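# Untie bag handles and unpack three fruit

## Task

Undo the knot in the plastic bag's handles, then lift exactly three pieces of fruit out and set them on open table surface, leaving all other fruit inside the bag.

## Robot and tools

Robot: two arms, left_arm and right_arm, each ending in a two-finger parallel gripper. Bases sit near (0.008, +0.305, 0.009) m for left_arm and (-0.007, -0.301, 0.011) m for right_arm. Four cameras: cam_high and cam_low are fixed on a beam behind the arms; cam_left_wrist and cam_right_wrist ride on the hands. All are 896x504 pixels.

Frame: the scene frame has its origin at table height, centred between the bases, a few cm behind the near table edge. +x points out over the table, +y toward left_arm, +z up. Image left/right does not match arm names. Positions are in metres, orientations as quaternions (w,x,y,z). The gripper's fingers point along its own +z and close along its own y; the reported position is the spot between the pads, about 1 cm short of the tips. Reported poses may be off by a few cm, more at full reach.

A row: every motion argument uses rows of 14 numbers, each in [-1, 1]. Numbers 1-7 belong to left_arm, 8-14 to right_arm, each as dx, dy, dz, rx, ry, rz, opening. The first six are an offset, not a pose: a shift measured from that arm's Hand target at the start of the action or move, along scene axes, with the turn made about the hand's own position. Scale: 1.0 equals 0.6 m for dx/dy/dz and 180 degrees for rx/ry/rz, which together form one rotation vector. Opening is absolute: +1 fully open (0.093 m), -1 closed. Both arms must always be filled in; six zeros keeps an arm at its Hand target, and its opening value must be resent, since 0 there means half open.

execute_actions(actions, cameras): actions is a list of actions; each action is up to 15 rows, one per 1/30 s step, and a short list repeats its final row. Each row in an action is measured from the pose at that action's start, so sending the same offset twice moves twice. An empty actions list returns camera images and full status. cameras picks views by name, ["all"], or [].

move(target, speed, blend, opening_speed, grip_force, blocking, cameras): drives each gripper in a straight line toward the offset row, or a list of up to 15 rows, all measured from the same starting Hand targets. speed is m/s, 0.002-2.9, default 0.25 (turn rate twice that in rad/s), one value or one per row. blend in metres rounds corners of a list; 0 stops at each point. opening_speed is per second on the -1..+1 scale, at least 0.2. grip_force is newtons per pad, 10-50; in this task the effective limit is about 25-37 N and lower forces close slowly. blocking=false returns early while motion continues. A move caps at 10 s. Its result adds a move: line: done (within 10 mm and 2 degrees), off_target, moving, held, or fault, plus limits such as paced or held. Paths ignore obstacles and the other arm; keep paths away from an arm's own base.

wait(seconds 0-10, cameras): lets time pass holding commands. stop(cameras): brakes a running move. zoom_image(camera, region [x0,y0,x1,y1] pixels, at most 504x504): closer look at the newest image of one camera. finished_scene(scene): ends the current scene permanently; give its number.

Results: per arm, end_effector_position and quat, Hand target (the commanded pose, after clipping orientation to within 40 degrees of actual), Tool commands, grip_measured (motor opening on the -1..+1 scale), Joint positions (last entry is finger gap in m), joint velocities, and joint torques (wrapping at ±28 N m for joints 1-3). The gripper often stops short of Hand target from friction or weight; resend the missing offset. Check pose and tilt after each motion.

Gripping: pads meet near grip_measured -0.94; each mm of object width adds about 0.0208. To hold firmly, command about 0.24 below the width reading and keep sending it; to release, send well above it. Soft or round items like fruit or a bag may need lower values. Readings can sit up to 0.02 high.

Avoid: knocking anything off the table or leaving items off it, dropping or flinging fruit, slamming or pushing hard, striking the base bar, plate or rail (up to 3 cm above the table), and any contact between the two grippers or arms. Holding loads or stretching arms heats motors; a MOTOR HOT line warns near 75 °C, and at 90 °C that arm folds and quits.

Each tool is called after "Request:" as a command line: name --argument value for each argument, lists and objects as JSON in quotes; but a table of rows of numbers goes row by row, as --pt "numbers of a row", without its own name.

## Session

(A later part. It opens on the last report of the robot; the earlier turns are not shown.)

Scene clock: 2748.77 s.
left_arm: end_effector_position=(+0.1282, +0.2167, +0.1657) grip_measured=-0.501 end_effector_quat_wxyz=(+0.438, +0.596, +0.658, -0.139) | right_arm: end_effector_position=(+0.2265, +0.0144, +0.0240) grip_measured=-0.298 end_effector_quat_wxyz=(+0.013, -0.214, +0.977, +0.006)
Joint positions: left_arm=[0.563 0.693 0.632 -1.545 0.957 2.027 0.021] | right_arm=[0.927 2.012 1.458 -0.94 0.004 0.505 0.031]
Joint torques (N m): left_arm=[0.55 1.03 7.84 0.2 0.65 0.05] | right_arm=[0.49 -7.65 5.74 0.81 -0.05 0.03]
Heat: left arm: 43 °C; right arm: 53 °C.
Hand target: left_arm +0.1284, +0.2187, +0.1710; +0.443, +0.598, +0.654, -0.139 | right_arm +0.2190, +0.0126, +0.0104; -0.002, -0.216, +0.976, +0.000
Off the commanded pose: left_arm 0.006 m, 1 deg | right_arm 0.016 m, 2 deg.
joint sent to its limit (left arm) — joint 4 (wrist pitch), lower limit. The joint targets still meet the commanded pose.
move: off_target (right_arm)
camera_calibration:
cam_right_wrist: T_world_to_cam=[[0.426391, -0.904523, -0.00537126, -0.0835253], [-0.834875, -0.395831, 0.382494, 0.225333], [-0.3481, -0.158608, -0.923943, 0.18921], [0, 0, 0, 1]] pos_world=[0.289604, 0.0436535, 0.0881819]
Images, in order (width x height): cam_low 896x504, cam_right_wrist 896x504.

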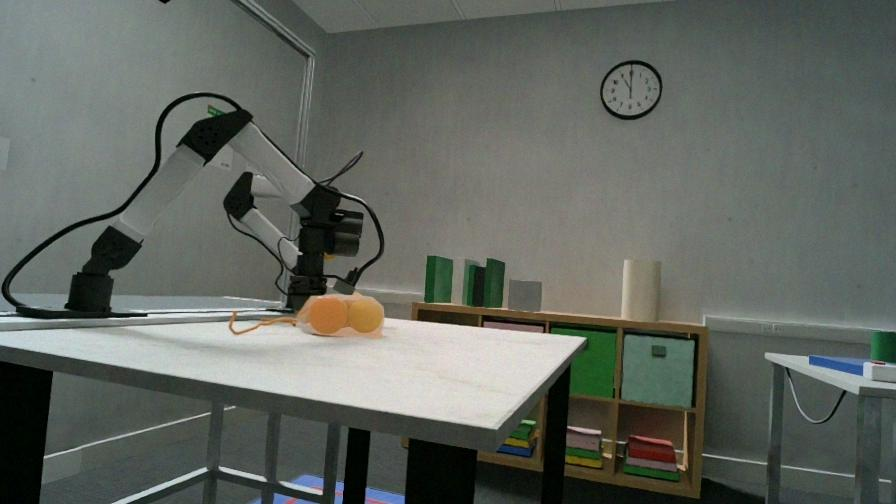

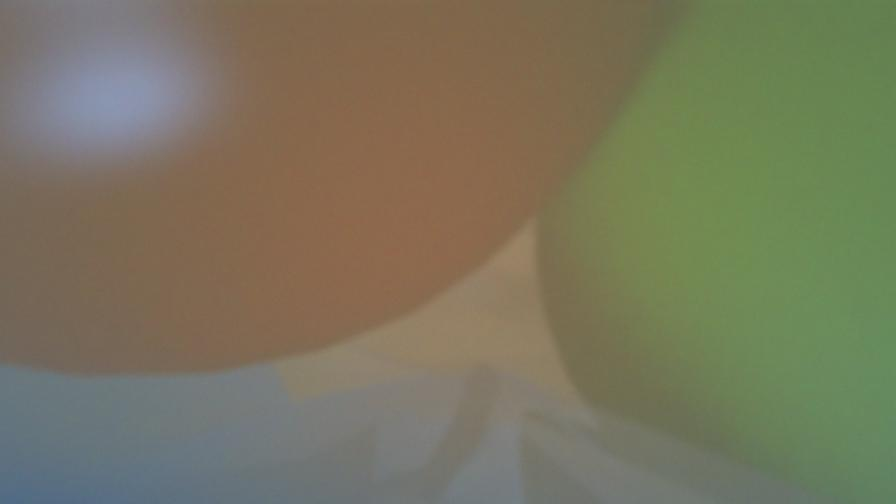

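Request:
move --target '[0,0,0,0,0,0,-0.5, -0.005,-0.003,0.00,0,0,0,-1]' --speed 0.05 --opening_speed 0.7 --cameras '["cam_right_wrist","cam_left_wrist"]'

Scene clock: 2763.47 s.
left_arm: end_effector_position=(+0.1282, +0.2167, +0.1657) grip_measured=-0.501 end_effector_quat_wxyz=(+0.438, +0.596, +0.658, -0.139) | right_arm: end_effector_position=(+0.2280, +0.0175, +0.0212) grip_measured=-0.916 end_effector_quat_wxyz=(+0.020, -0.213, +0.977, +0.012)
Joint positions: left_arm=[0.563 0.693 0.632 -1.545 0.957 2.027 0.021] | right_arm=[0.929 2.012 1.445 -0.909 0.004 0.508 0.001]
Joint torques (N m): left_arm=[0.64 1.07 7.8 0.17 0.65 0.05] | right_arm=[0.64 -8.76 5.41 0.57 -0.07 0.03]
Heat: left arm: 43 °C; right arm: 51 °C.
Hand target: left_arm +0.1284, +0.2187, +0.1710; +0.443, +0.598, +0.654, -0.139 | right_arm +0.2160, +0.0107, +0.0104; -0.002, -0.216, +0.976, +0.000
Off the commanded pose: left_arm 0.006 m, 1 deg | right_arm 0.017 m, 3 deg.
joint sent to its limit (left arm) — joint 4 (wrist pitch), lower limit. The joint targets still meet the commanded pose.
move: off_target (right_arm)
camera_calibration:
cam_left_wrist: T_world_to_cam=[[-0.909112, -0.241885, -0.339126, 0.224342], [-0.077733, 0.898341, -0.432368, -0.0733405], [0.409234, -0.36671, -0.835495, 0.254437], [0, 0, 0, 1]] pos_world=[0.0941268, 0.213454, 0.256951]
cam_right_wrist: T_world_to_cam=[[0.425205, -0.904983, -0.0144002, -0.0809571], [-0.839545, -0.400304, 0.367316, 0.230415], [-0.338179, -0.144095, -0.929985, 0.185227], [0, 0, 0, 1]] pos_world=[0.290507, 0.0456617, 0.0864576]
Images, in order (width x height): cam_left_wrist 896x504, cam_right_wrist 896x504.

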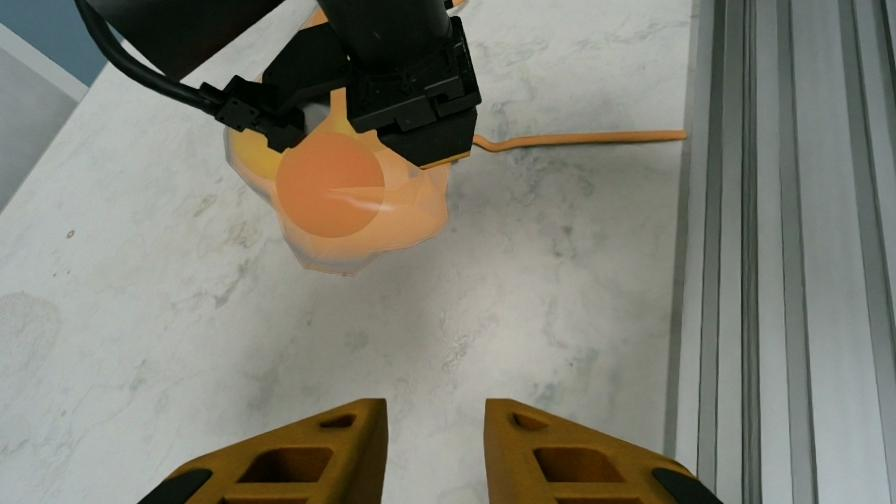

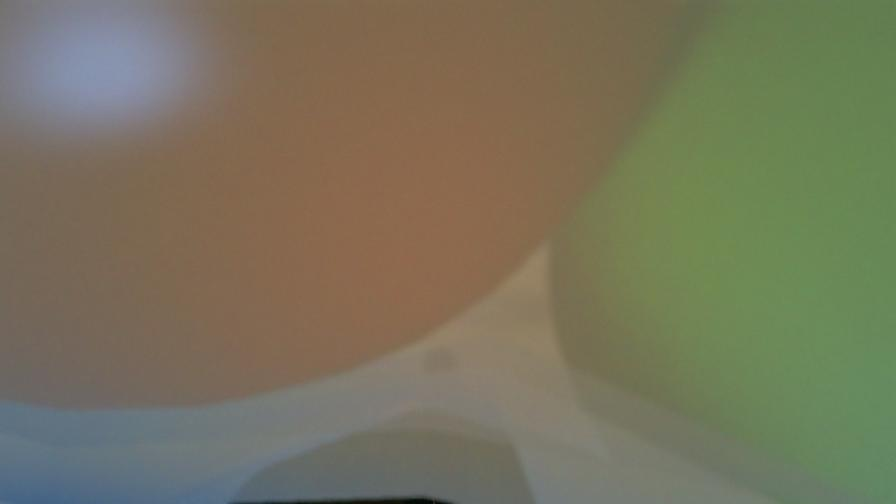

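Request:
move --pt "0 0 0 0 0 0 -0.5 -0.03 0.0 0.04 0 0 0 -1" --pt "0 0 0 0 0 0 -0.5 -0.06 0.07 0.04 0 0 0 -1" --speed 0.06 --blend 0.01 --cameras '["cam_right_wrist","cam_left_wrist","cam_high"]'

Request:
zoom_image --camera "cam_high" --region '[400, 130, 570, 285]'

Scene clock: 2770.43 s.
left_arm: end_effector_position=(+0.1282, +0.2167, +0.1657) grip_measured=-0.501 end_effector_quat_wxyz=(+0.438, +0.596, +0.658, -0.139) | right_arm: end_effector_position=(+0.1818, +0.0492, +0.0325) grip_measured=-0.916 end_effector_quat_wxyz=(+0.003, -0.217, +0.976, +0.003)
Joint positions: left_arm=[0.563 0.693 0.632 -1.545 0.957 2.027 0.021] | right_arm=[1.07 2.037 1.532 -1.008 0.004 0.641 0.001]
Joint torques (N m): left_arm=[0.61 1.11 7.79 0.19 0.65 0.06] | right_arm=[0.4 -8.57 11.04 0.29 0.04 0.07]
Heat: left arm: 43 °C; right arm: 51 °C.
Hand target: left_arm +0.1284, +0.2187, +0.1710; +0.443, +0.598, +0.654, -0.139 | right_arm +0.1799, +0.0527, +0.0344; -0.002, -0.216, +0.976, +0.000
Off the commanded pose: left_arm 0.006 m, 1 deg | right_arm 0.004 m, 1 deg.
joint sent to its limit (left arm) — joint 4 (wrist pitch), lower limit. The joint targets still meet the commanded pose.
move: done
camera_calibration:
cam_left_wrist: T_world_to_cam=[[-0.909112, -0.241885, -0.339126, 0.224342], [-0.077733, 0.898341, -0.432368, -0.0733405], [0.409234, -0.36671, -0.835495, 0.254437], [0, 0, 0, 1]] pos_world=[0.0941268, 0.213454, 0.256951]
cam_right_wrist: T_world_to_cam=[[0.431958, -0.901885, -0.00399222, -0.0341909], [-0.825522, -0.397158, 0.400973, 0.196331], [-0.363217, -0.169908, -0.916081, 0.190125], [0, 0, 0, 1]] pos_world=[0.245901, 0.079442, 0.0953103]
Images, in order (width x height): cam_high 896x504, cam_left_wrist 896x504, cam_right_wrist 896x504.

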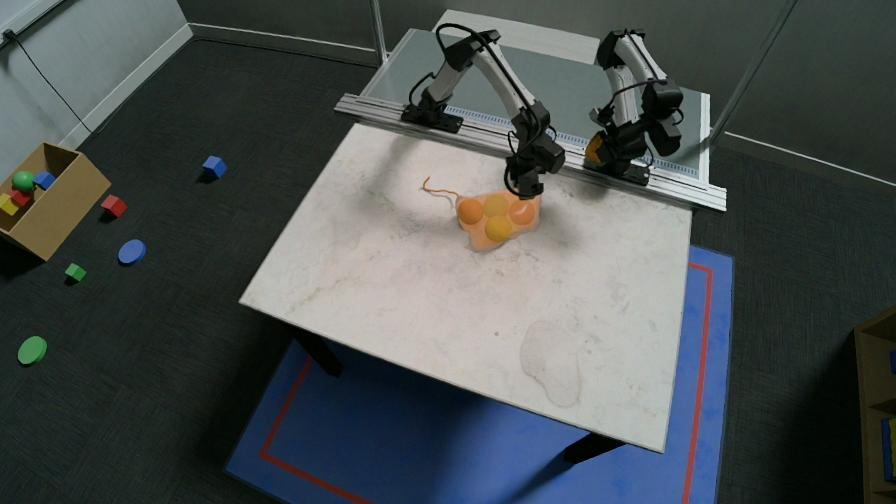

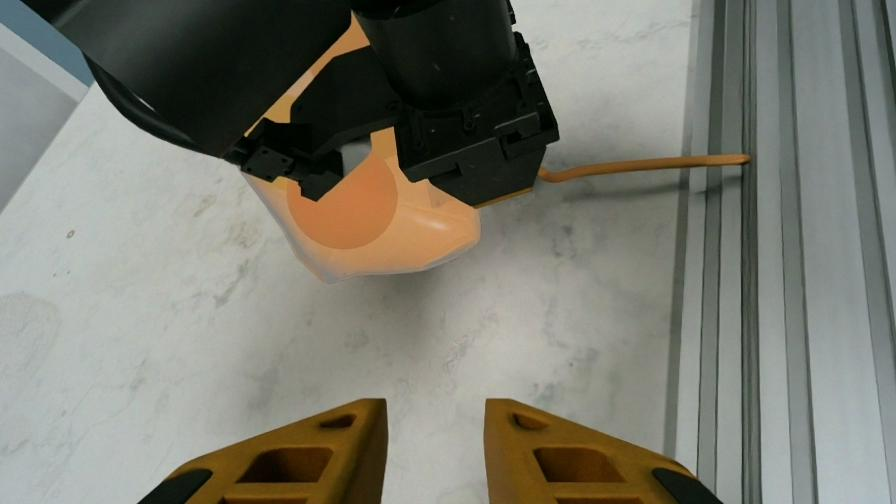

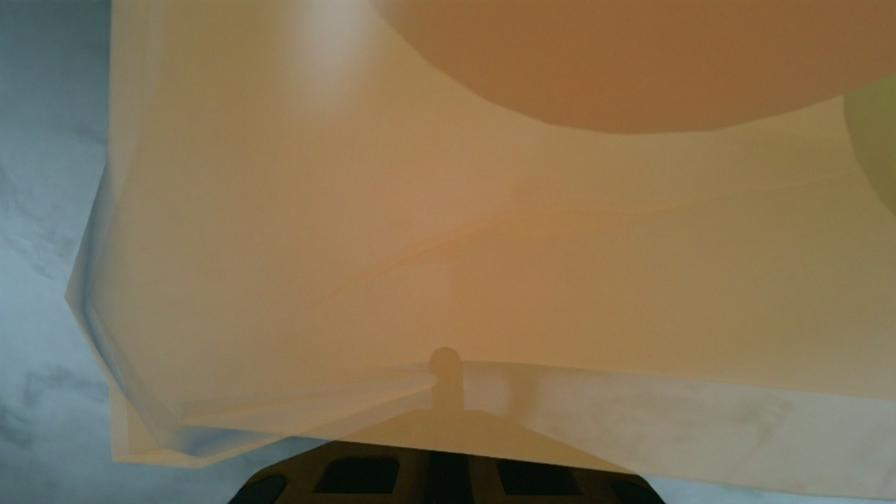

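Scaled by 2.965 from the camera's 896x504 image, which has a finer 1280x720 frame.

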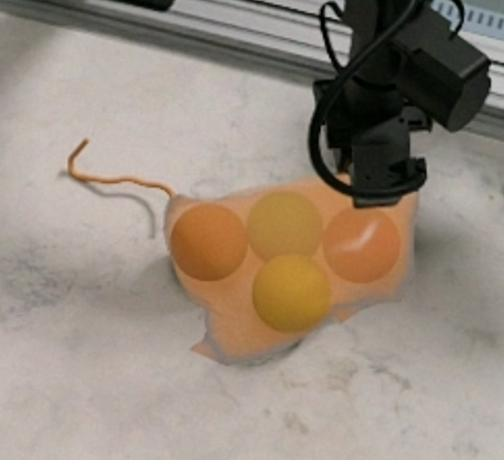

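Request:
move --pt "0 0 0 0 0 0 -0.5 -0.03 0.0 -0.02 0 0 0 -1" --pt "0 0 0 0 0 0 -0.5 -0.03 0.0 -0.02 0 0 0 -0.4" --speed 0.05 --opening_speed 0.6

Request:
move --pt "0 0 0 0 0 0 -0.5 -0.01 0 0.1 0 0 0 -0.4" --pt "0 0 0 0 0 0 -0.5 0.14 -0.33 0.24 0.059 -0.1288 0.0007 -0.4" --speed 0.15 --blend 0.02 --cameras '["cam_right_wrist","cam_left_wrist","cam_high","cam_low"]'

Request:
zoom_image --camera "cam_high" --region '[400, 130, 570, 285]'

Request:
zoom_image --camera "cam_low" --region '[240, 240, 430, 370]'

Scene clock: 2786.53 s.
left_arm: end_effector_position=(+0.1282, +0.2167, +0.1657) grip_measured=-0.501 end_effector_quat_wxyz=(+0.438, +0.596, +0.658, -0.139) | right_arm: end_effector_position=(+0.1658, +0.0537, +0.0265) grip_measured=-0.402 end_effector_quat_wxyz=(+0.001, -0.217, +0.976, +0.002)
Joint positions: left_arm=[0.563 0.693 0.632 -1.545 0.957 2.027 0.021] | right_arm=[1.112 2.037 1.507 -0.987 0.004 0.683 0.026]
Joint torques (N m): left_arm=[0.72 1.11 7.77 0.19 0.63 0.04] | right_arm=[0.43 -9.83 6.41 0.7 0.05 0.08]
Heat: left arm: 43 °C; right arm: 52 °C.
Hand target: left_arm +0.1284, +0.2187, +0.1710; +0.443, +0.598, +0.654, -0.139 | right_arm +0.1620, +0.0527, +0.0224; -0.002, -0.216, +0.976, +0.000
Off the commanded pose: left_arm 0.006 m, 1 deg | right_arm 0.006 m, 0 deg.
joint sent to its limit (left arm) — joint 4 (wrist pitch), lower limit. The joint targets still meet the commanded pose.
move: done

Scene clock: 2789.30 s.
left_arm: end_effector_position=(+0.1282, +0.2167, +0.1657) grip_measured=-0.501 end_effector_quat_wxyz=(+0.438, +0.596, +0.658, -0.139) | right_arm: end_effector_position=(+0.2466, -0.1447, +0.1654) grip_measured=-0.402 end_effector_quat_wxyz=(+0.207, -0.210, +0.955, +0.040)
Joint positions: left_arm=[0.563 0.693 0.632 -1.545 0.957 2.027 0.021] | right_arm=[0.558 1.226 1.074 -0.955 0.045 0.129 0.026]
Joint torques (N m): left_arm=[0.62 1.09 7.76 0.2 0.64 0.04] | right_arm=[-0.57 -5.6 7.46 1.68 -0.04 -0.11]
Heat: left arm: 43 °C; right arm: 52 °C.
Hand target: left_arm +0.1284, +0.2187, +0.1710; +0.443, +0.598, +0.654, -0.139 | right_arm +0.2461, -0.1452, +0.1664; +0.214, -0.212, +0.952, +0.046
Off the commanded pose: left_arm 0.006 m, 1 deg | right_arm 0.001 m, 1 deg.
joint sent to its limit (left arm) — joint 4 (wrist pitch), lower limit. The joint targets still meet the commanded pose.
move: done
camera_calibration:
cam_left_wrist: T_world_to_cam=[[-0.909112, -0.241885, -0.339126, 0.224342], [-0.077733, 0.898341, -0.432368, -0.0733405], [0.409234, -0.36671, -0.835495, 0.254437], [0, 0, 0, 1]] pos_world=[0.0941268, 0.213454, 0.256951]
cam_right_wrist: T_world_to_cam=[[0.425828, -0.904689, 0.0144238, -0.238493], [-0.904756, -0.425915, -0.00349096, 0.201819], [0.00930156, -0.0115635, -0.99989, 0.24726], [0, 0, 0, 1]] pos_world=[0.281854, -0.126945, 0.251377]

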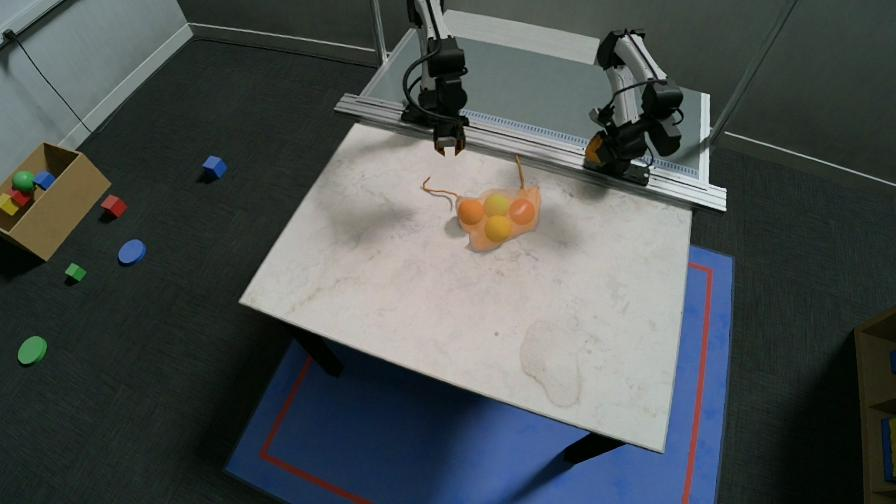

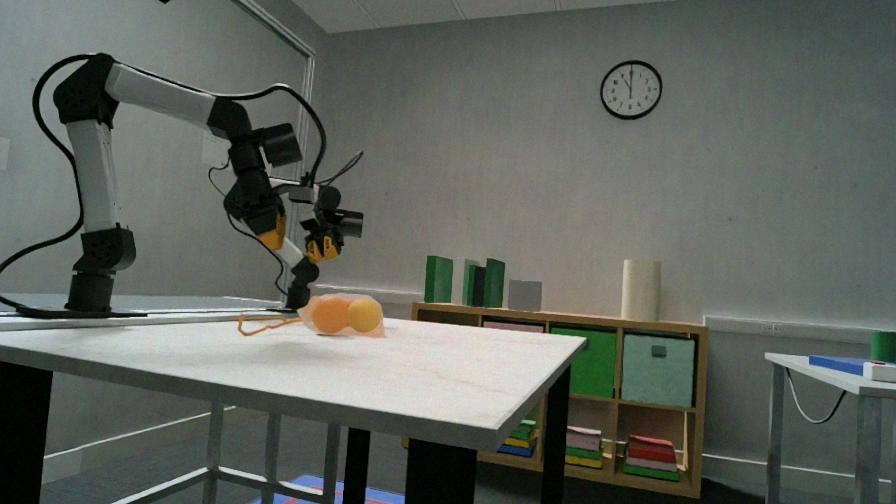

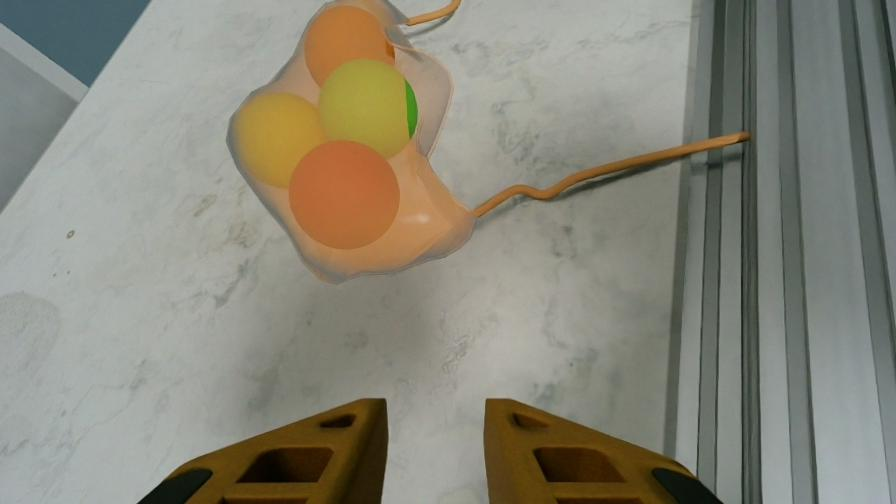

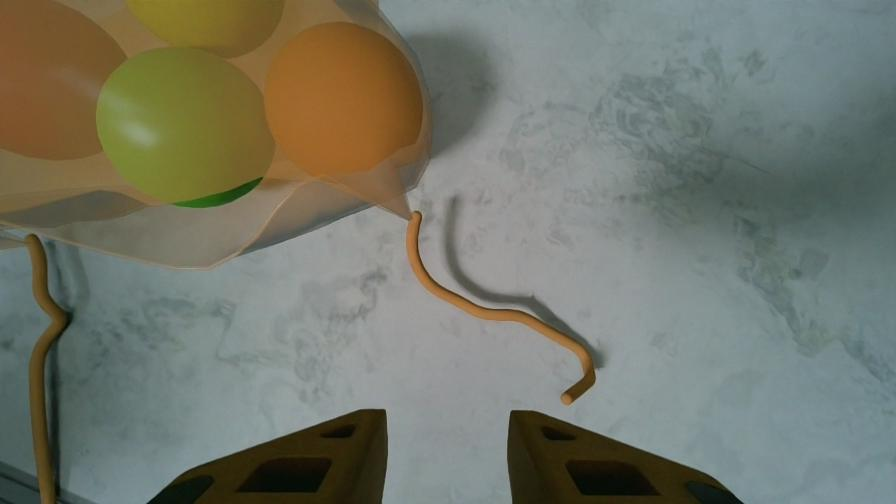

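Scaled by 2.965 from the camera's 896x504 image, which has a finer 1280x720 frame.

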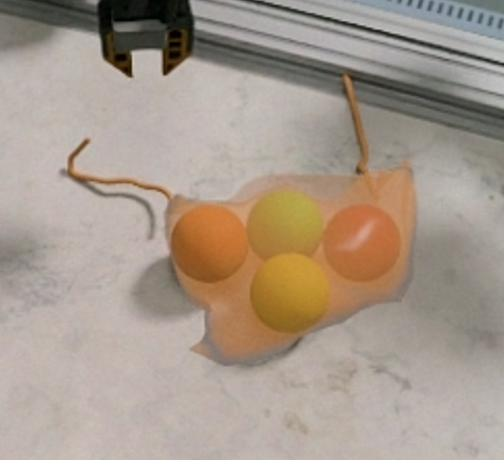

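Scaled by 2.653 from the camera's 896x504 image, which has a finer 1280x720 frame.

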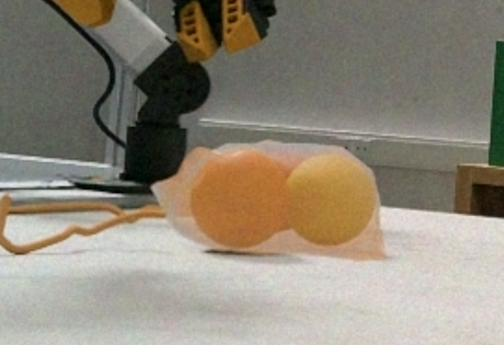

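Request:
zoom_image --camera "cam_right_wrist" --region '[0, 60, 450, 310]'

Request:
zoom_image --camera "cam_left_wrist" --region '[280, 0, 500, 280]'

Scaled by 1.120 from the camera's 896x504 image, which has a finer 1280x720 frame.

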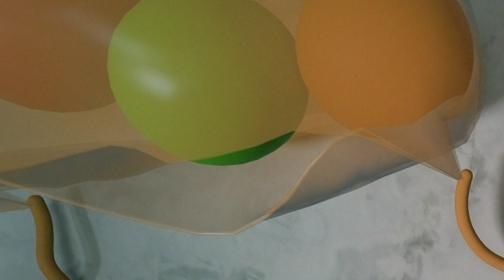

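Scaled by 1.800 from the camera's 896x504 image, which has a finer 1280x720 frame.

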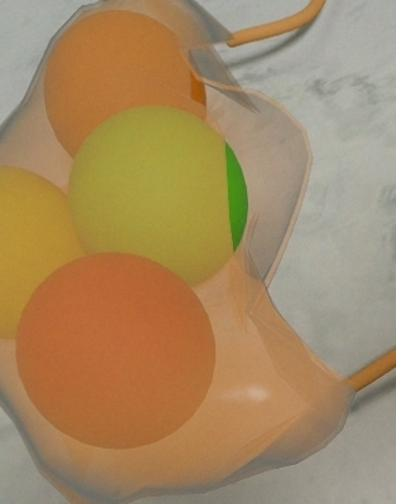

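Request:
move --target '[0,0,0,0,0,0,-0.5, -0.07,0.194,-0.077,0.0519,-0.0976,0.0276,0.92]' --speed 0.15 --cameras '["cam_right_wrist","cam_left_wrist"]'

Scene clock: 2841.57 s.
left_arm: end_effector_position=(+0.1282, +0.2167, +0.1657) grip_measured=-0.501 end_effector_quat_wxyz=(+0.438, +0.596, +0.658, -0.139) | right_arm: end_effector_position=(+0.2047, -0.0279, +0.1257) grip_measured=+0.918 end_effector_quat_wxyz=(+0.369, -0.242, +0.891, +0.104)
Joint positions: left_arm=[0.563 0.693 0.632 -1.545 0.957 2.027 0.021] | right_arm=[1.091 1.228 0.735 -0.321 0.389 0.423 0.089]
Joint torques (N m): left_arm=[0.69 1.11 7.73 0.19 0.66 0.06] | right_arm=[0.35 -3.4 7.69 2.17 0.33 0.08]
Heat: left arm: 43 °C; right arm: 52 °C.
Hand target: left_arm +0.1284, +0.2187, +0.1710; +0.443, +0.598, +0.654, -0.139 | right_arm +0.2040, -0.0288, +0.1203; +0.371, -0.239, +0.892, +0.100
Off the commanded pose: left_arm 0.006 m, 1 deg | right_arm 0.006 m, 1 deg.
joint sent to its limit (left arm) — joint 4 (wrist pitch), lower limit. The joint targets still meet the commanded pose.
move: done
camera_calibration:
cam_left_wrist: T_world_to_cam=[[-0.909112, -0.241885, -0.339126, 0.224342], [-0.077733, 0.898341, -0.432368, -0.0733405], [0.409234, -0.36671, -0.835495, 0.254437], [0, 0, 0, 1]] pos_world=[0.0941268, 0.213454, 0.256951]
cam_right_wrist: T_world_to_cam=[[0.51387, -0.857868, 0.000424284, -0.12938], [-0.800482, -0.479673, -0.359363, 0.235434], [0.308489, 0.184326, -0.933198, 0.145169], [0, 0, 0, 1]] pos_world=[0.210162, -0.024818, 0.220133]
Images, in order (width x height): cam_left_wrist 896x504, cam_right_wrist 896x504.

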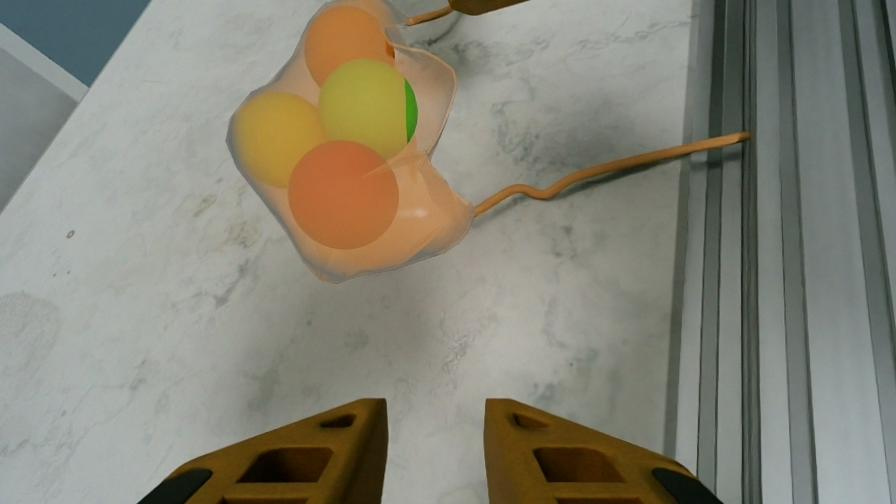

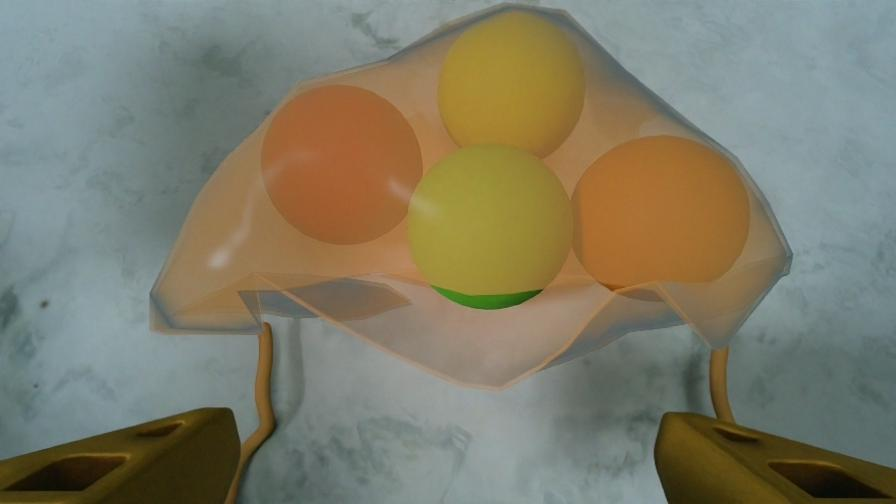

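Request:
move --target '[0,0,0,0,0,0,-0.5, 0.0017,-0.017,-0.1305,0,0,0,0.92]' --speed 0.1 --cameras '["cam_right_wrist","cam_low"]'

Scene clock: 2861.53 s.
left_arm: end_effector_position=(+0.1282, +0.2167, +0.1657) grip_measured=-0.501 end_effector_quat_wxyz=(+0.438, +0.596, +0.658, -0.139) | right_arm: end_effector_position=(+0.2045, -0.0356, +0.0470) grip_measured=+0.918 end_effector_quat_wxyz=(+0.372, -0.238, +0.891, +0.103)
Joint positions: left_arm=[0.563 0.693 0.632 -1.545 0.957 2.027 0.021] | right_arm=[1.08 1.39 0.492 0.09 0.389 0.42 0.089]
Joint torques (N m): left_arm=[0.62 1.16 7.79 0.2 0.64 0.05] | right_arm=[-0.81 -3.75 6.54 2.2 0.19 -0.08]
Heat: left arm: 43 °C; right arm: 50 °C.
Hand target: left_arm +0.1284, +0.2187, +0.1710; +0.443, +0.598, +0.654, -0.139 | right_arm +0.2050, -0.0390, +0.0419; +0.371, -0.239, +0.892, +0.100
Off the commanded pose: left_arm 0.006 m, 1 deg | right_arm 0.006 m, 0 deg.
joint sent to its limit (left arm) — joint 4 (wrist pitch), lower limit. The joint targets still meet the commanded pose.
move: done
camera_calibration:
cam_right_wrist: T_world_to_cam=[[0.506314, -0.862349, -0.000191526, -0.13432], [-0.802925, -0.471343, -0.364894, 0.204326], [0.314576, 0.184905, -0.931049, 0.0718511], [0, 0, 0, 1]] pos_world=[0.209464, -0.0328087, 0.141428]
Images, in order (width x height): cam_low 896x504, cam_right_wrist 896x504.

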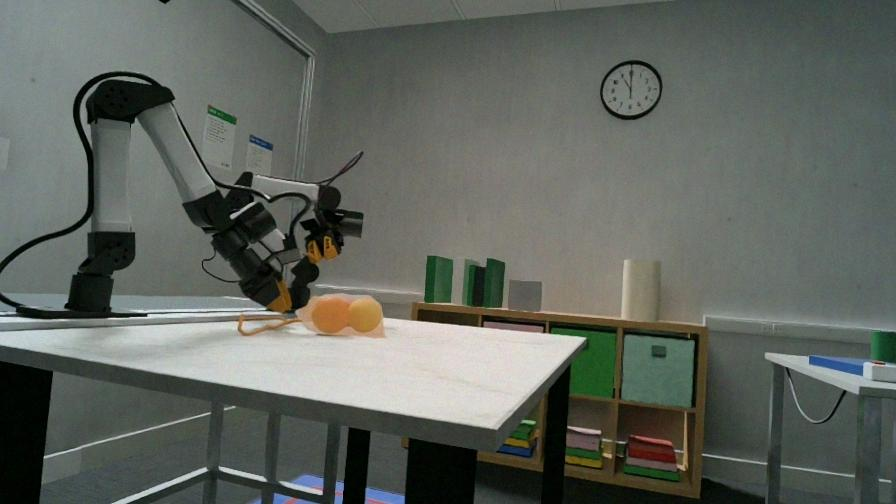

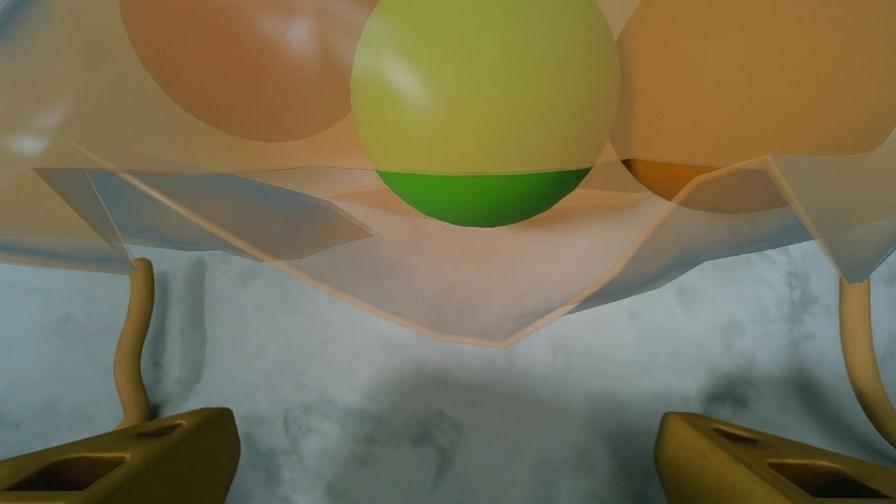

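Request:
move --target '[0,0,0,0,0,0,-0.5, 0.0733,0.03,0.02,0,0,0,0.9]' --speed 0.06 --cameras '["cam_right_wrist","cam_low"]'

Request:
zoom_image --camera "cam_low" --region '[240, 240, 430, 370]'

Scene clock: 2912.60 s.
left_arm: end_effector_position=(+0.1282, +0.2167, +0.1657) grip_measured=-0.501 end_effector_quat_wxyz=(+0.438, +0.596, +0.658, -0.139) | right_arm: end_effector_position=(+0.2430, -0.0281, +0.0479) grip_measured=+0.902 end_effector_quat_wxyz=(+0.366, -0.239, +0.895, +0.093)
Joint positions: left_arm=[0.563 0.693 0.632 -1.545 0.957 2.027 0.021] | right_arm=[0.963 1.499 0.605 0.093 0.315 0.331 0.088]
Joint torques (N m): left_arm=[0.69 1.16 7.76 0.17 0.65 0.05] | right_arm=[-0.79 -4.57 11.02 2.02 0.02 -0.11]
Heat: left arm: 43 °C; right arm: 49 °C.
Hand target: left_arm +0.1284, +0.2187, +0.1710; +0.443, +0.598, +0.654, -0.139 | right_arm +0.2491, -0.0210, +0.0540; +0.371, -0.239, +0.892, +0.100
Off the commanded pose: left_arm 0.006 m, 1 deg | right_arm 0.011 m, 1 deg.
joint sent to its limit (left arm) — joint 4 (wrist pitch), lower limit. The joint targets still meet the commanded pose.
move: off_target (right_arm)
camera_calibration:
cam_right_wrist: T_world_to_cam=[[0.501406, -0.865077, 0.0152702, -0.147047], [-0.808759, -0.474889, -0.346972, 0.239581], [0.307409, 0.161624, -0.937751, 0.0606471], [0, 0, 0, 1]] pos_world=[0.24885, -0.0232346, 0.142245]
Images, in order (width x height): cam_low 896x504, cam_right_wrist 896x504.

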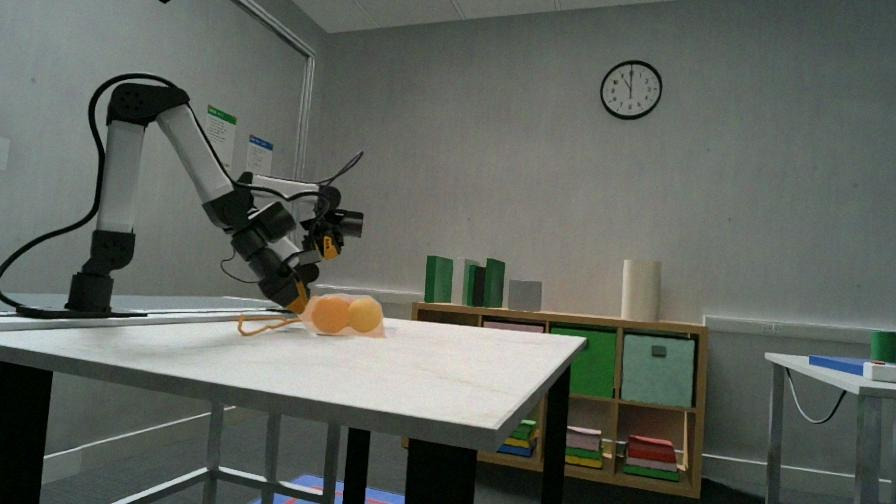

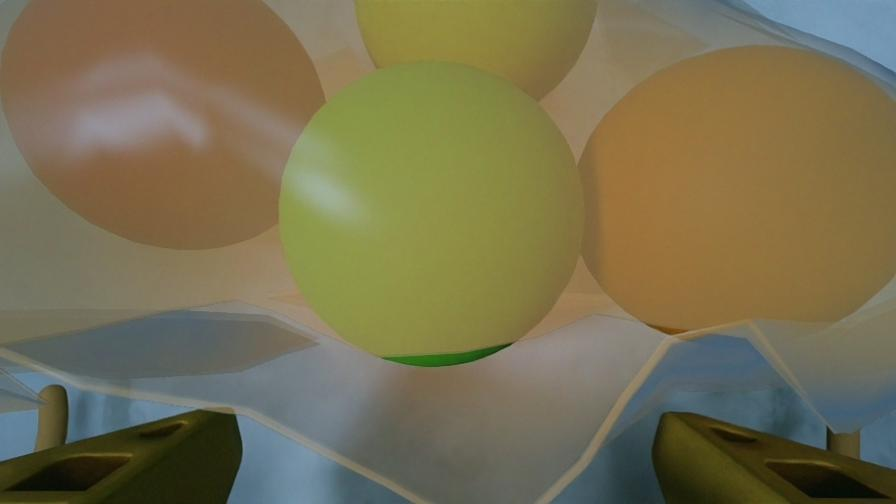

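Scaled by 2.653 from the camera's 896x504 image, which has a finer 1280x720 frame.

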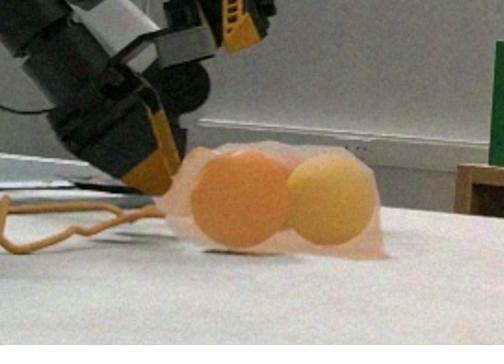

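Request:
move --pt "0 0 0 0 0 0 -0.5 -0.03 -0.012 0.0 0 0 0 0.85" --pt "0 0 0 0 0 0 -0.5 -0.022 -0.003 0.022 0 0 0 0.85" --speed 0.06 --cameras '["cam_right_wrist"]'

Scene clock: 2937.73 s.
left_arm: end_effector_position=(+0.1282, +0.2167, +0.1657) grip_measured=-0.501 end_effector_quat_wxyz=(+0.438, +0.596, +0.658, -0.139) | right_arm: end_effector_position=(+0.2296, -0.0310, +0.0477) grip_measured=+0.852 end_effector_quat_wxyz=(+0.354, -0.249, +0.897, +0.089)
Joint positions: left_arm=[0.563 0.693 0.632 -1.545 0.957 2.027 0.021] | right_arm=[0.992 1.463 0.595 0.034 0.32 0.344 0.086]
Joint torques (N m): left_arm=[0.64 1.11 7.76 0.19 0.66 0.05] | right_arm=[0.09 -7.73 11.92 1.73 0.29 0.05]
Heat: left arm: 43 °C; right arm: 52 °C.
Hand target: left_arm +0.1284, +0.2187, +0.1710; +0.443, +0.598, +0.654, -0.139 | right_arm +0.2359, -0.0228, +0.0672; +0.371, -0.239, +0.892, +0.100
Off the commanded pose: left_arm 0.006 m, 1 deg | right_arm 0.022 m, 3 deg.
joint sent to its limit (left arm) — joint 4 (wrist pitch), lower limit. The joint targets still meet the commanded pose.
move: off_target (right_arm)
camera_calibration:
cam_right_wrist: T_world_to_cam=[[0.51534, -0.856697, 0.0222292, -0.14608], [-0.808097, -0.494414, -0.32021, 0.225315], [0.285313, 0.147054, -0.947086, 0.0701866], [0, 0, 0, 1]] pos_world=[0.237333, -0.0240688, 0.141868]
Images, in order (width x height): cam_right_wrist 896x504.

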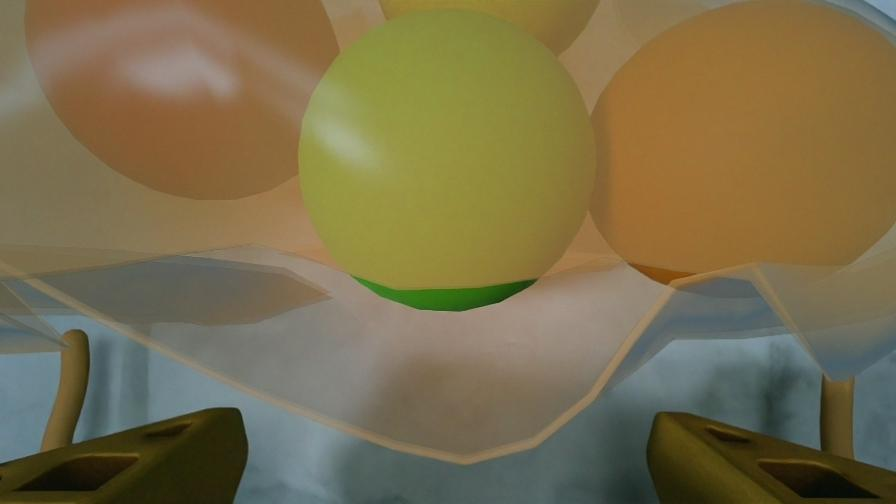

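Request:
move --target '[0,0,0,0,0,0,-0.5, 0.0,0.0,0.0,0,0,0,0.85]' --speed 0.06

Scene clock: 2945.20 s.
left_arm: end_effector_position=(+0.1282, +0.2167, +0.1657) grip_measured=-0.501 end_effector_quat_wxyz=(+0.438, +0.596, +0.658, -0.139) | right_arm: end_effector_position=(+0.2295, -0.0311, +0.0476) grip_measured=+0.852 end_effector_quat_wxyz=(+0.353, -0.249, +0.897, +0.089)
Joint positions: left_arm=[0.563 0.693 0.632 -1.545 0.957 2.027 0.021] | right_arm=[0.992 1.463 0.595 0.033 0.32 0.344 0.086]
Joint torques (N m): left_arm=[0.65 1.07 7.79 0.18 0.66 0.03] | right_arm=[0.05 -7.82 11.92 1.73 0.25 0.09]
Heat: left arm: 43 °C; right arm: 52 °C.
Hand target: left_arm +0.1284, +0.2187, +0.1710; +0.443, +0.598, +0.654, -0.139 | right_arm +0.2359, -0.0228, +0.0672; +0.371, -0.239, +0.892, +0.100
Off the commanded pose: left_arm 0.006 m, 1 deg | right_arm 0.022 m, 3 deg.
joint sent to its limit (left arm) — joint 4 (wrist pitch), lower limit. The joint targets still meet the commanded pose.
move: off_target (right_arm)

Request:
move --pt "0 0 0 0 0 0 -0.5 -0.01 -0.005 0.045 0 0 0 0.85" --pt "0 0 0 0 0 0 -0.5 -0.01 -0.008 -0.02 0 0 0 0.85" --speed 0.06 --cameras '["cam_right_wrist"]'

Scene clock: 2954.07 s.
left_arm: end_effector_position=(+0.1282, +0.2167, +0.1657) grip_measured=-0.501 end_effector_quat_wxyz=(+0.438, +0.596, +0.658, -0.139) | right_arm: end_effector_position=(+0.2310, -0.0255, +0.0599) grip_measured=+0.852 end_effector_quat_wxyz=(+0.370, -0.242, +0.891, +0.104)
Joint positions: left_arm=[0.563 0.693 0.632 -1.545 0.957 2.027 0.021] | right_arm=[1 1.436 0.595 0.051 0.326 0.353 0.086]
Joint torques (N m): left_arm=[0.61 1.11 7.82 0.2 0.65 0.04] | right_arm=[0.2 -4.37 6.8 2.21 0.31 0.08]
Heat: left arm: 43 °C; right arm: 53 °C.
Hand target: left_arm +0.1284, +0.2187, +0.1710; +0.443, +0.598, +0.654, -0.139 | right_arm +0.2298, -0.0277, +0.0551; +0.371, -0.239, +0.892, +0.100
Off the commanded pose: left_arm 0.006 m, 1 deg | right_arm 0.005 m, 1 deg.
joint sent to its limit (left arm) — joint 4 (wrist pitch), lower limit. The joint targets still meet the commanded pose.
move: done
camera_calibration:
cam_right_wrist: T_world_to_cam=[[0.512942, -0.858423, 0.000559095, -0.14057], [-0.800695, -0.478682, -0.36021, 0.234116], [0.309481, 0.184319, -0.932871, 0.0749542], [0, 0, 0, 1]] pos_world=[0.236363, -0.0224169, 0.154332]
Images, in order (width x height): cam_right_wrist 896x504.

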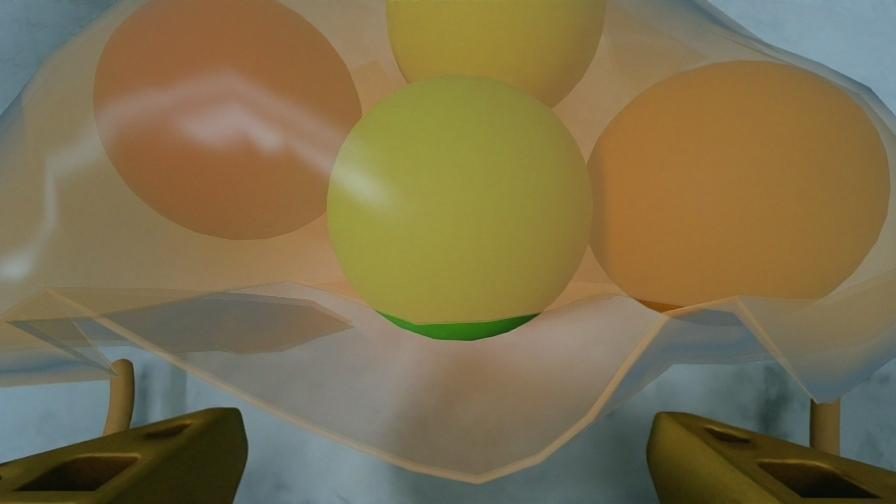

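Request:
move --pt "0 0 0 0 0 0 -0.5 0 0 -0.0135 0 0 0 0.85" --pt "0 0 0 0 0 0 -0.5 0.0433 0.025 -0.0135 0 0 0 0.85" --speed 0.05 --blend 0.005 --cameras '["cam_right_wrist","cam_low"]'

Request:
zoom_image --camera "cam_right_wrist" --region '[400, 200, 896, 504]'

Scene clock: 2982.00 s.
left_arm: end_effector_position=(+0.1282, +0.2167, +0.1657) grip_measured=-0.501 end_effector_quat_wxyz=(+0.438, +0.596, +0.658, -0.139) | right_arm: end_effector_position=(+0.2480, -0.0216, +0.0395) grip_measured=+0.852 end_effector_quat_wxyz=(+0.361, -0.241, +0.896, +0.089)
Joint positions: left_arm=[0.563 0.693 0.632 -1.545 0.957 2.027 0.021] | right_arm=[0.961 1.559 0.632 0.113 0.313 0.328 0.086]
Joint torques (N m): left_arm=[0.62 1.11 7.82 0.19 0.65 0.04] | right_arm=[-0.84 -4.92 10.82 2.17 0.08 -0.1]
Heat: left arm: 43 °C; right arm: 51 °C.
Hand target: left_arm +0.1284, +0.2187, +0.1710; +0.443, +0.598, +0.654, -0.139 | right_arm +0.2558, -0.0126, +0.0470; +0.371, -0.239, +0.892, +0.100
Off the commanded pose: left_arm 0.006 m, 1 deg | right_arm 0.014 m, 2 deg.
joint sent to its limit (left arm) — joint 4 (wrist pitch), lower limit. The joint targets still meet the commanded pose.
move: off_target (right_arm); blend cut to 0.0041 m at target 1
camera_calibration:
cam_right_wrist: T_world_to_cam=[[0.502358, -0.864401, 0.0211322, -0.144224], [-0.810944, -0.479489, -0.33535, 0.24377], [0.30001, 0.151329, -0.941856, 0.051982], [0, 0, 0, 1]] pos_world=[0.254541, -0.0156492, 0.133756]
Images, in order (width x height): cam_low 896x504, cam_right_wrist 896x504.

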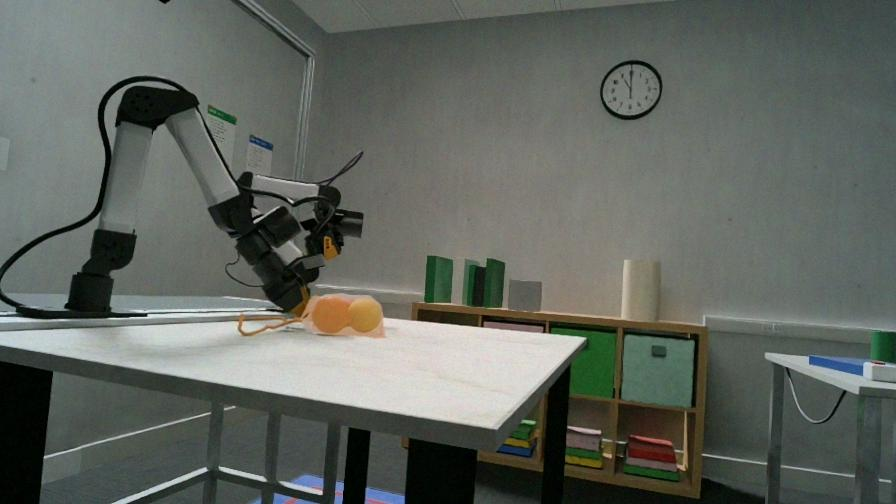

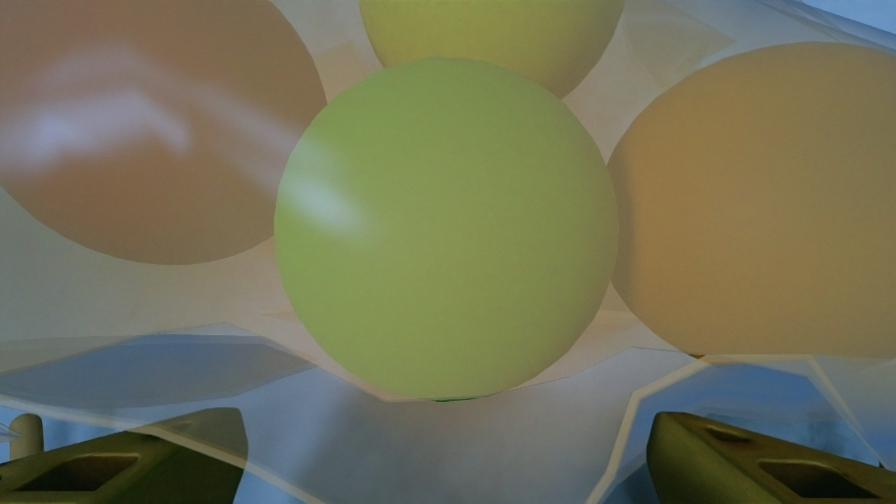

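Scaled by 1.016 from the camera's 896x504 image, which has a finer 1280x720 frame.

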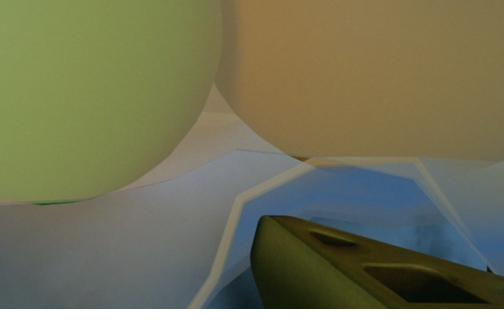

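Request:
move --pt "0 0 0 0 0 0 -0.5 -0.068 -0.0407 0.0217 0 0 0 0.85" --pt "0 0 0 0 0 0 -0.5 -0.068 -0.0407 0.0633 0 0 0 -0.1" --pt "0 0 0 0 0 0 -0.5 -0.0255 -0.0148 0.0633 0 0 0 -0.1" --speed 0.07 --cameras '["cam_right_wrist"]'

Scene clock: 3010.93 s.
left_arm: end_effector_position=(+0.1282, +0.2167, +0.1657) grip_measured=-0.501 end_effector_quat_wxyz=(+0.438, +0.596, +0.658, -0.139) | right_arm: end_effector_position=(+0.2325, -0.0317, +0.0745) grip_measured=-0.098 end_effector_quat_wxyz=(+0.360, -0.242, +0.897, +0.086)
Joint positions: left_arm=[0.563 0.693 0.632 -1.545 0.957 2.027 0.021] | right_arm=[0.99 1.392 0.654 -0.09 0.334 0.35 0.04]
Joint torques (N m): left_arm=[0.66 1.07 7.76 0.2 0.64 0.05] | right_arm=[-0.77 -4.23 12 2.15 0.11 -0.1]
Heat: left arm: 43 °C; right arm: 54 °C.
Hand target: left_arm +0.1284, +0.2187, +0.1710; +0.443, +0.598, +0.654, -0.139 | right_arm +0.2405, -0.0215, +0.0851; +0.371, -0.239, +0.892, +0.100
Off the commanded pose: left_arm 0.006 m, 1 deg | right_arm 0.017 m, 2 deg.
joint sent to its limit (left arm) — joint 4 (wrist pitch), lower limit. The joint targets still meet the commanded pose.
move: off_target (right_arm); target 2's new opening was sent with right_arm's hand 0.018 m and 2 deg from that target
camera_calibration:
cam_right_wrist: T_world_to_cam=[[0.502153, -0.864416, 0.025043, -0.14619], [-0.81184, -0.481192, -0.330712, 0.237847], [0.297923, 0.145737, -0.943399, 0.0915202], [0, 0, 0, 1]] pos_world=[0.239238, -0.0252563, 0.16866]
Images, in order (width x height): cam_right_wrist 896x504.

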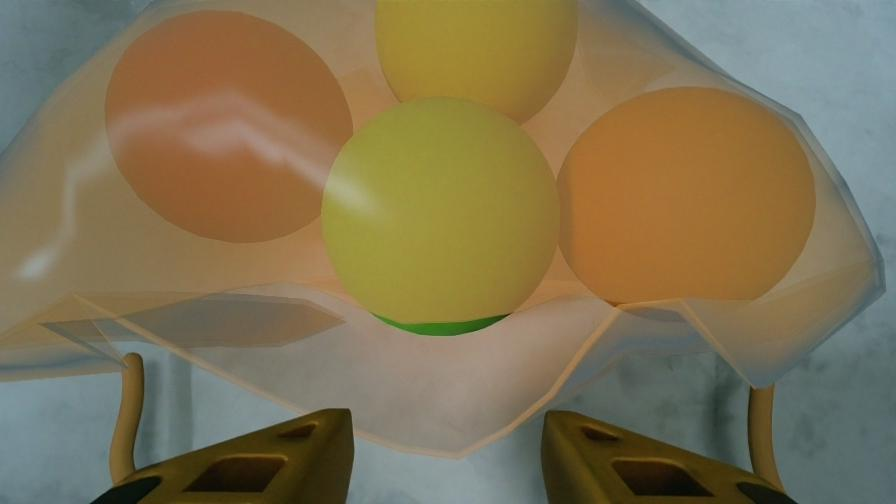

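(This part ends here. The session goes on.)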